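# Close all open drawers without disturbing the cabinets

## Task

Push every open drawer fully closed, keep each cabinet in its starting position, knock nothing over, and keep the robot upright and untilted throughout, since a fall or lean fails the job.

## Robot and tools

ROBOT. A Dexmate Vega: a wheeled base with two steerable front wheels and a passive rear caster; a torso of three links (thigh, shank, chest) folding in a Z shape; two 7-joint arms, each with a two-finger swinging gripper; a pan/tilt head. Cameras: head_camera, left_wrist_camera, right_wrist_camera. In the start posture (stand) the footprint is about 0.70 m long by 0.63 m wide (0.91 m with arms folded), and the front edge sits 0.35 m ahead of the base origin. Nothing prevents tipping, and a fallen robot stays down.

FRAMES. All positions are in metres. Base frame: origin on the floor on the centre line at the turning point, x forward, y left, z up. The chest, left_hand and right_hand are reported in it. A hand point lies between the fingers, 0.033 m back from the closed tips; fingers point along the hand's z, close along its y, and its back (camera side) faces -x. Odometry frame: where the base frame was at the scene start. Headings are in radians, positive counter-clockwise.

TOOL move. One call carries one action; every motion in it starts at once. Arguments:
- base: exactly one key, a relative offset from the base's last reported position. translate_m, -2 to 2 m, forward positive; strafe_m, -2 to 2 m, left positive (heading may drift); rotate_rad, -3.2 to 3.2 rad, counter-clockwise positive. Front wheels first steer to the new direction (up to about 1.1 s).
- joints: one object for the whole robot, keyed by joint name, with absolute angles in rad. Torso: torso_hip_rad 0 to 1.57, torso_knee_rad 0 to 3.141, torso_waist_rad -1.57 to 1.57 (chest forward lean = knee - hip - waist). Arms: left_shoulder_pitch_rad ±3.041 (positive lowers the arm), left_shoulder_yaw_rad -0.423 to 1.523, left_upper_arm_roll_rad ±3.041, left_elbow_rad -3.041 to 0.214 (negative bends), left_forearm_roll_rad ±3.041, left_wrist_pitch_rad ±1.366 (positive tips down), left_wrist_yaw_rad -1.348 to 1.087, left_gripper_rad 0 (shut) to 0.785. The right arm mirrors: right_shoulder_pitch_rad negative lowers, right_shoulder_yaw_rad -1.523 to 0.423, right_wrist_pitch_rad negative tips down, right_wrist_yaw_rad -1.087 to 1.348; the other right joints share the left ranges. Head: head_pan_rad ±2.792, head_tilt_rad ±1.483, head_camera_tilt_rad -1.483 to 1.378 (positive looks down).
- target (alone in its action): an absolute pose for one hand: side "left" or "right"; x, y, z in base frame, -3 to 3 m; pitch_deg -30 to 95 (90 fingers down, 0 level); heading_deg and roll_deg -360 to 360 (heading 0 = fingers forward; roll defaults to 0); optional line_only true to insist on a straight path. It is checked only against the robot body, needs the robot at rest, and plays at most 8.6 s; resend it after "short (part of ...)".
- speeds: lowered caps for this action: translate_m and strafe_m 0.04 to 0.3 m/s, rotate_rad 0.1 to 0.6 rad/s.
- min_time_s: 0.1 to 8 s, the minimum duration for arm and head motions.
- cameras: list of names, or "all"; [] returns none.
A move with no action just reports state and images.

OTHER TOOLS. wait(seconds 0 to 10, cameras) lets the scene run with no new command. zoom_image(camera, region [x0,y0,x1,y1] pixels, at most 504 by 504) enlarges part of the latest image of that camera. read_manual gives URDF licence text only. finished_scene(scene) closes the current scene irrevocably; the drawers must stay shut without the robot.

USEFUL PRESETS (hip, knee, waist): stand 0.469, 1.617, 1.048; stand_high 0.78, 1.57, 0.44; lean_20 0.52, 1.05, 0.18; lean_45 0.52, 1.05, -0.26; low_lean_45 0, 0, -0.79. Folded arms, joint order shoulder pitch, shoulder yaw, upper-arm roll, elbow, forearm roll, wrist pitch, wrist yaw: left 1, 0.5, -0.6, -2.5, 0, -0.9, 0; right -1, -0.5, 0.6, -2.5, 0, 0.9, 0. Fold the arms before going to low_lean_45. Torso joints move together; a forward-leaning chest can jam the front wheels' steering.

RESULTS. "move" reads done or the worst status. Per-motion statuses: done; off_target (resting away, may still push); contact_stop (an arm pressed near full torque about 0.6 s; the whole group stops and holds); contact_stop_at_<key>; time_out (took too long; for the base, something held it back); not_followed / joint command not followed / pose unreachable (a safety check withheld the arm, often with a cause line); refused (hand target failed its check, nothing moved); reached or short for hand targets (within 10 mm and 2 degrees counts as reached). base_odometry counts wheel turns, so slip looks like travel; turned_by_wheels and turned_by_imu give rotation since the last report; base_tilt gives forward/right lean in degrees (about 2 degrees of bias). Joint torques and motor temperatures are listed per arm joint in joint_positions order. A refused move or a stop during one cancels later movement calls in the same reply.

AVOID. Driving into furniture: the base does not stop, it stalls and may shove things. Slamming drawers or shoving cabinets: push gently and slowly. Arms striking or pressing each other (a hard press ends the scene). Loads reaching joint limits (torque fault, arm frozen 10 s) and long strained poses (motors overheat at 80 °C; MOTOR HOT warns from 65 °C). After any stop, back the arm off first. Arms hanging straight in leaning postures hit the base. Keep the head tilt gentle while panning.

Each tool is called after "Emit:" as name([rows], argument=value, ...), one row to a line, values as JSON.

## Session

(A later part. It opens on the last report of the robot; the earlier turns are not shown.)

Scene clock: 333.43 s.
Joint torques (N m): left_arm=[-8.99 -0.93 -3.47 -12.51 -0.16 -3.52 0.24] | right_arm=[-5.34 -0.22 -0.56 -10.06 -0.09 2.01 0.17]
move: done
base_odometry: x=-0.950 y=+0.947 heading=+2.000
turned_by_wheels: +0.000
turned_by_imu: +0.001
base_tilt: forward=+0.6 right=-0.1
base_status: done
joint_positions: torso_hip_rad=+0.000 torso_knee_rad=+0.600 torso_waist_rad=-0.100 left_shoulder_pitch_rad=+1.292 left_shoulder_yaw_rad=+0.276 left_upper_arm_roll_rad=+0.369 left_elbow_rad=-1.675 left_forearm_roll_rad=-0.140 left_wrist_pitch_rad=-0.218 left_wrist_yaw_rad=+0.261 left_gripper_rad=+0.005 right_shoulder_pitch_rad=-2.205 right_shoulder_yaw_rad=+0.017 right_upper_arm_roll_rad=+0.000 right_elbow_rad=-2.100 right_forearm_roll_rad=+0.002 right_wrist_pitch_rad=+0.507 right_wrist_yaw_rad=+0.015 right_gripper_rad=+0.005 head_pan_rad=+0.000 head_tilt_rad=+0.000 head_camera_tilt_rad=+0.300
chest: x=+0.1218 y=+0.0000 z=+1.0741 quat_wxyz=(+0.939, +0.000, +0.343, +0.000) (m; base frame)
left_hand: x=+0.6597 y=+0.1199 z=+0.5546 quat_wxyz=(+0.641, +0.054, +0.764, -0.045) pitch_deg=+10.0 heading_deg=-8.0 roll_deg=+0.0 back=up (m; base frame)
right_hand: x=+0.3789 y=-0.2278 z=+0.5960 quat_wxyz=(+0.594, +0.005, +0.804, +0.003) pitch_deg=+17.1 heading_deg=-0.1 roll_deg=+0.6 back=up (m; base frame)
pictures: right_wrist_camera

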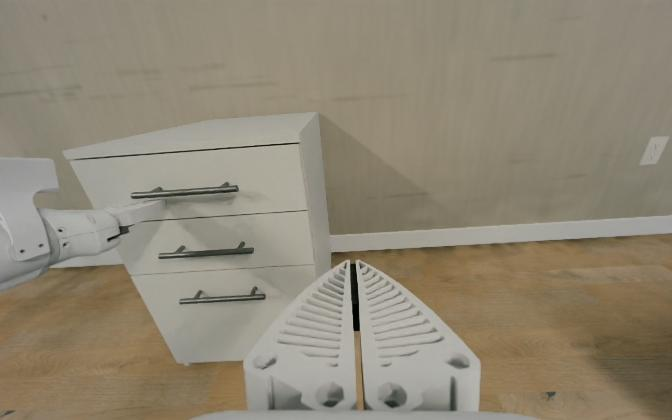

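Emit:
move(base={"translate_m":-0.4})

Emit:
zoom_image(camera="left_wrist_camera", region=[180, 80, 480, 380])

Emit:
zoom_image(camera="right_wrist_camera", region=[130, 60, 380, 300])

Scene clock: 344.80 s.
Joint torques (N m): left_arm=[-6.97 -1.49 -6.01 -12.76 0.05 -2.78 0.41] | right_arm=[-5.06 -0.08 -0.71 -9.4 -0.03 2.37 0.05]
move: done
base_odometry: x=-0.782 y=+0.583 heading=+2.000
turned_by_wheels: +0.001
turned_by_imu: +0.002
base_tilt: forward=+0.7 right=-0.1
base_status: done
joint_positions: torso_hip_rad=+0.000 torso_knee_rad=+0.600 torso_waist_rad=-0.100 left_shoulder_pitch_rad=+1.292 left_shoulder_yaw_rad=+0.276 left_upper_arm_roll_rad=+0.369 left_elbow_rad=-1.675 left_forearm_roll_rad=-0.140 left_wrist_pitch_rad=-0.218 left_wrist_yaw_rad=+0.261 left_gripper_rad=+0.005 right_shoulder_pitch_rad=-2.205 right_shoulder_yaw_rad=+0.017 right_upper_arm_roll_rad=+0.000 right_elbow_rad=-2.100 right_forearm_roll_rad=+0.002 right_wrist_pitch_rad=+0.507 right_wrist_yaw_rad=+0.015 right_gripper_rad=+0.005 head_pan_rad=+0.000 head_tilt_rad=+0.000 head_camera_tilt_rad=+0.300
chest: x=+0.1218 y=+0.0000 z=+1.0741 quat_wxyz=(+0.939, +0.000, +0.343, +0.000) (m; base frame)
left_hand: x=+0.6598 y=+0.1199 z=+0.5546 quat_wxyz=(+0.641, +0.054, +0.764, -0.045) pitch_deg=+10.0 heading_deg=-8.0 roll_deg=+0.0 back=up (m; base frame)
right_hand: x=+0.3790 y=-0.2278 z=+0.5959 quat_wxyz=(+0.594, +0.005, +0.804, +0.003) pitch_deg=+17.1 heading_deg=-0.1 roll_deg=+0.6 back=up (m; base frame)
pictures: head_camera, left_wrist_camera, right_wrist_camera

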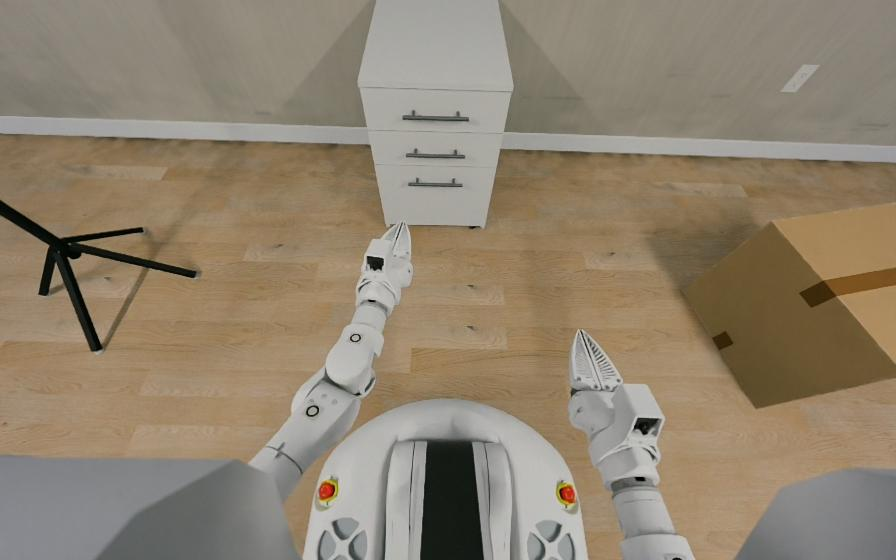

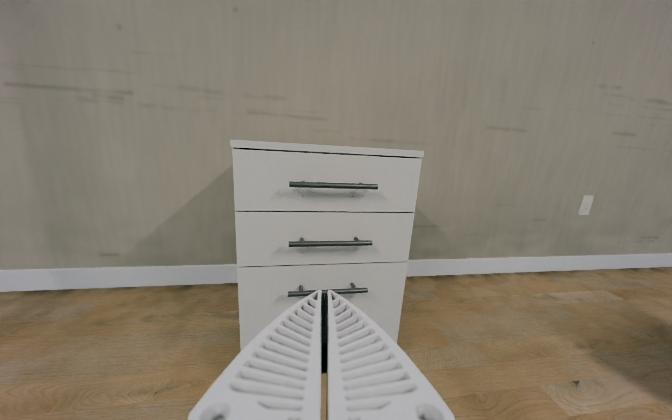

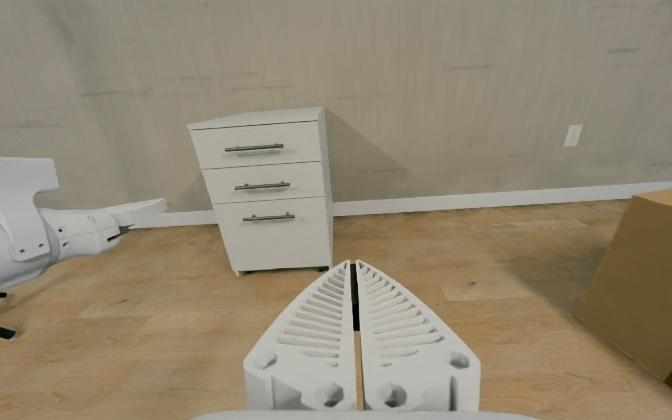

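Scaled by 1.680 from the camera's 672x420 image, which has a finer 960x600 frame.

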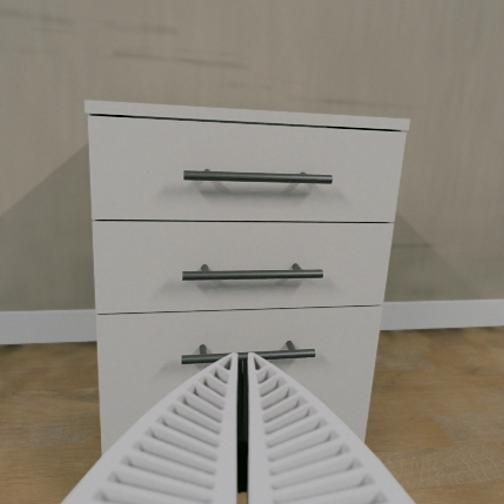

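Scaled by 2.016 from the camera's 672x420 image, which has a finer 960x600 frame.

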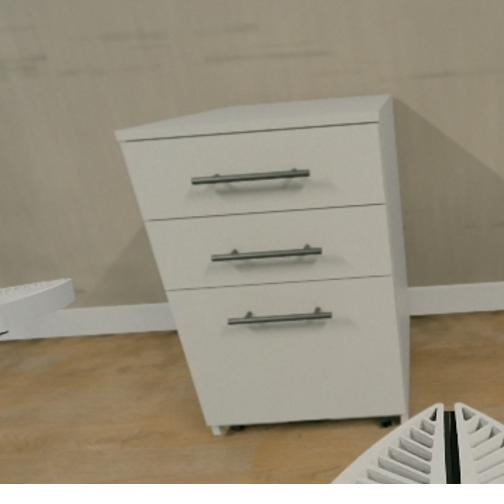

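Emit:
finished_scene(scene=2)

The scene is finished: the task was done.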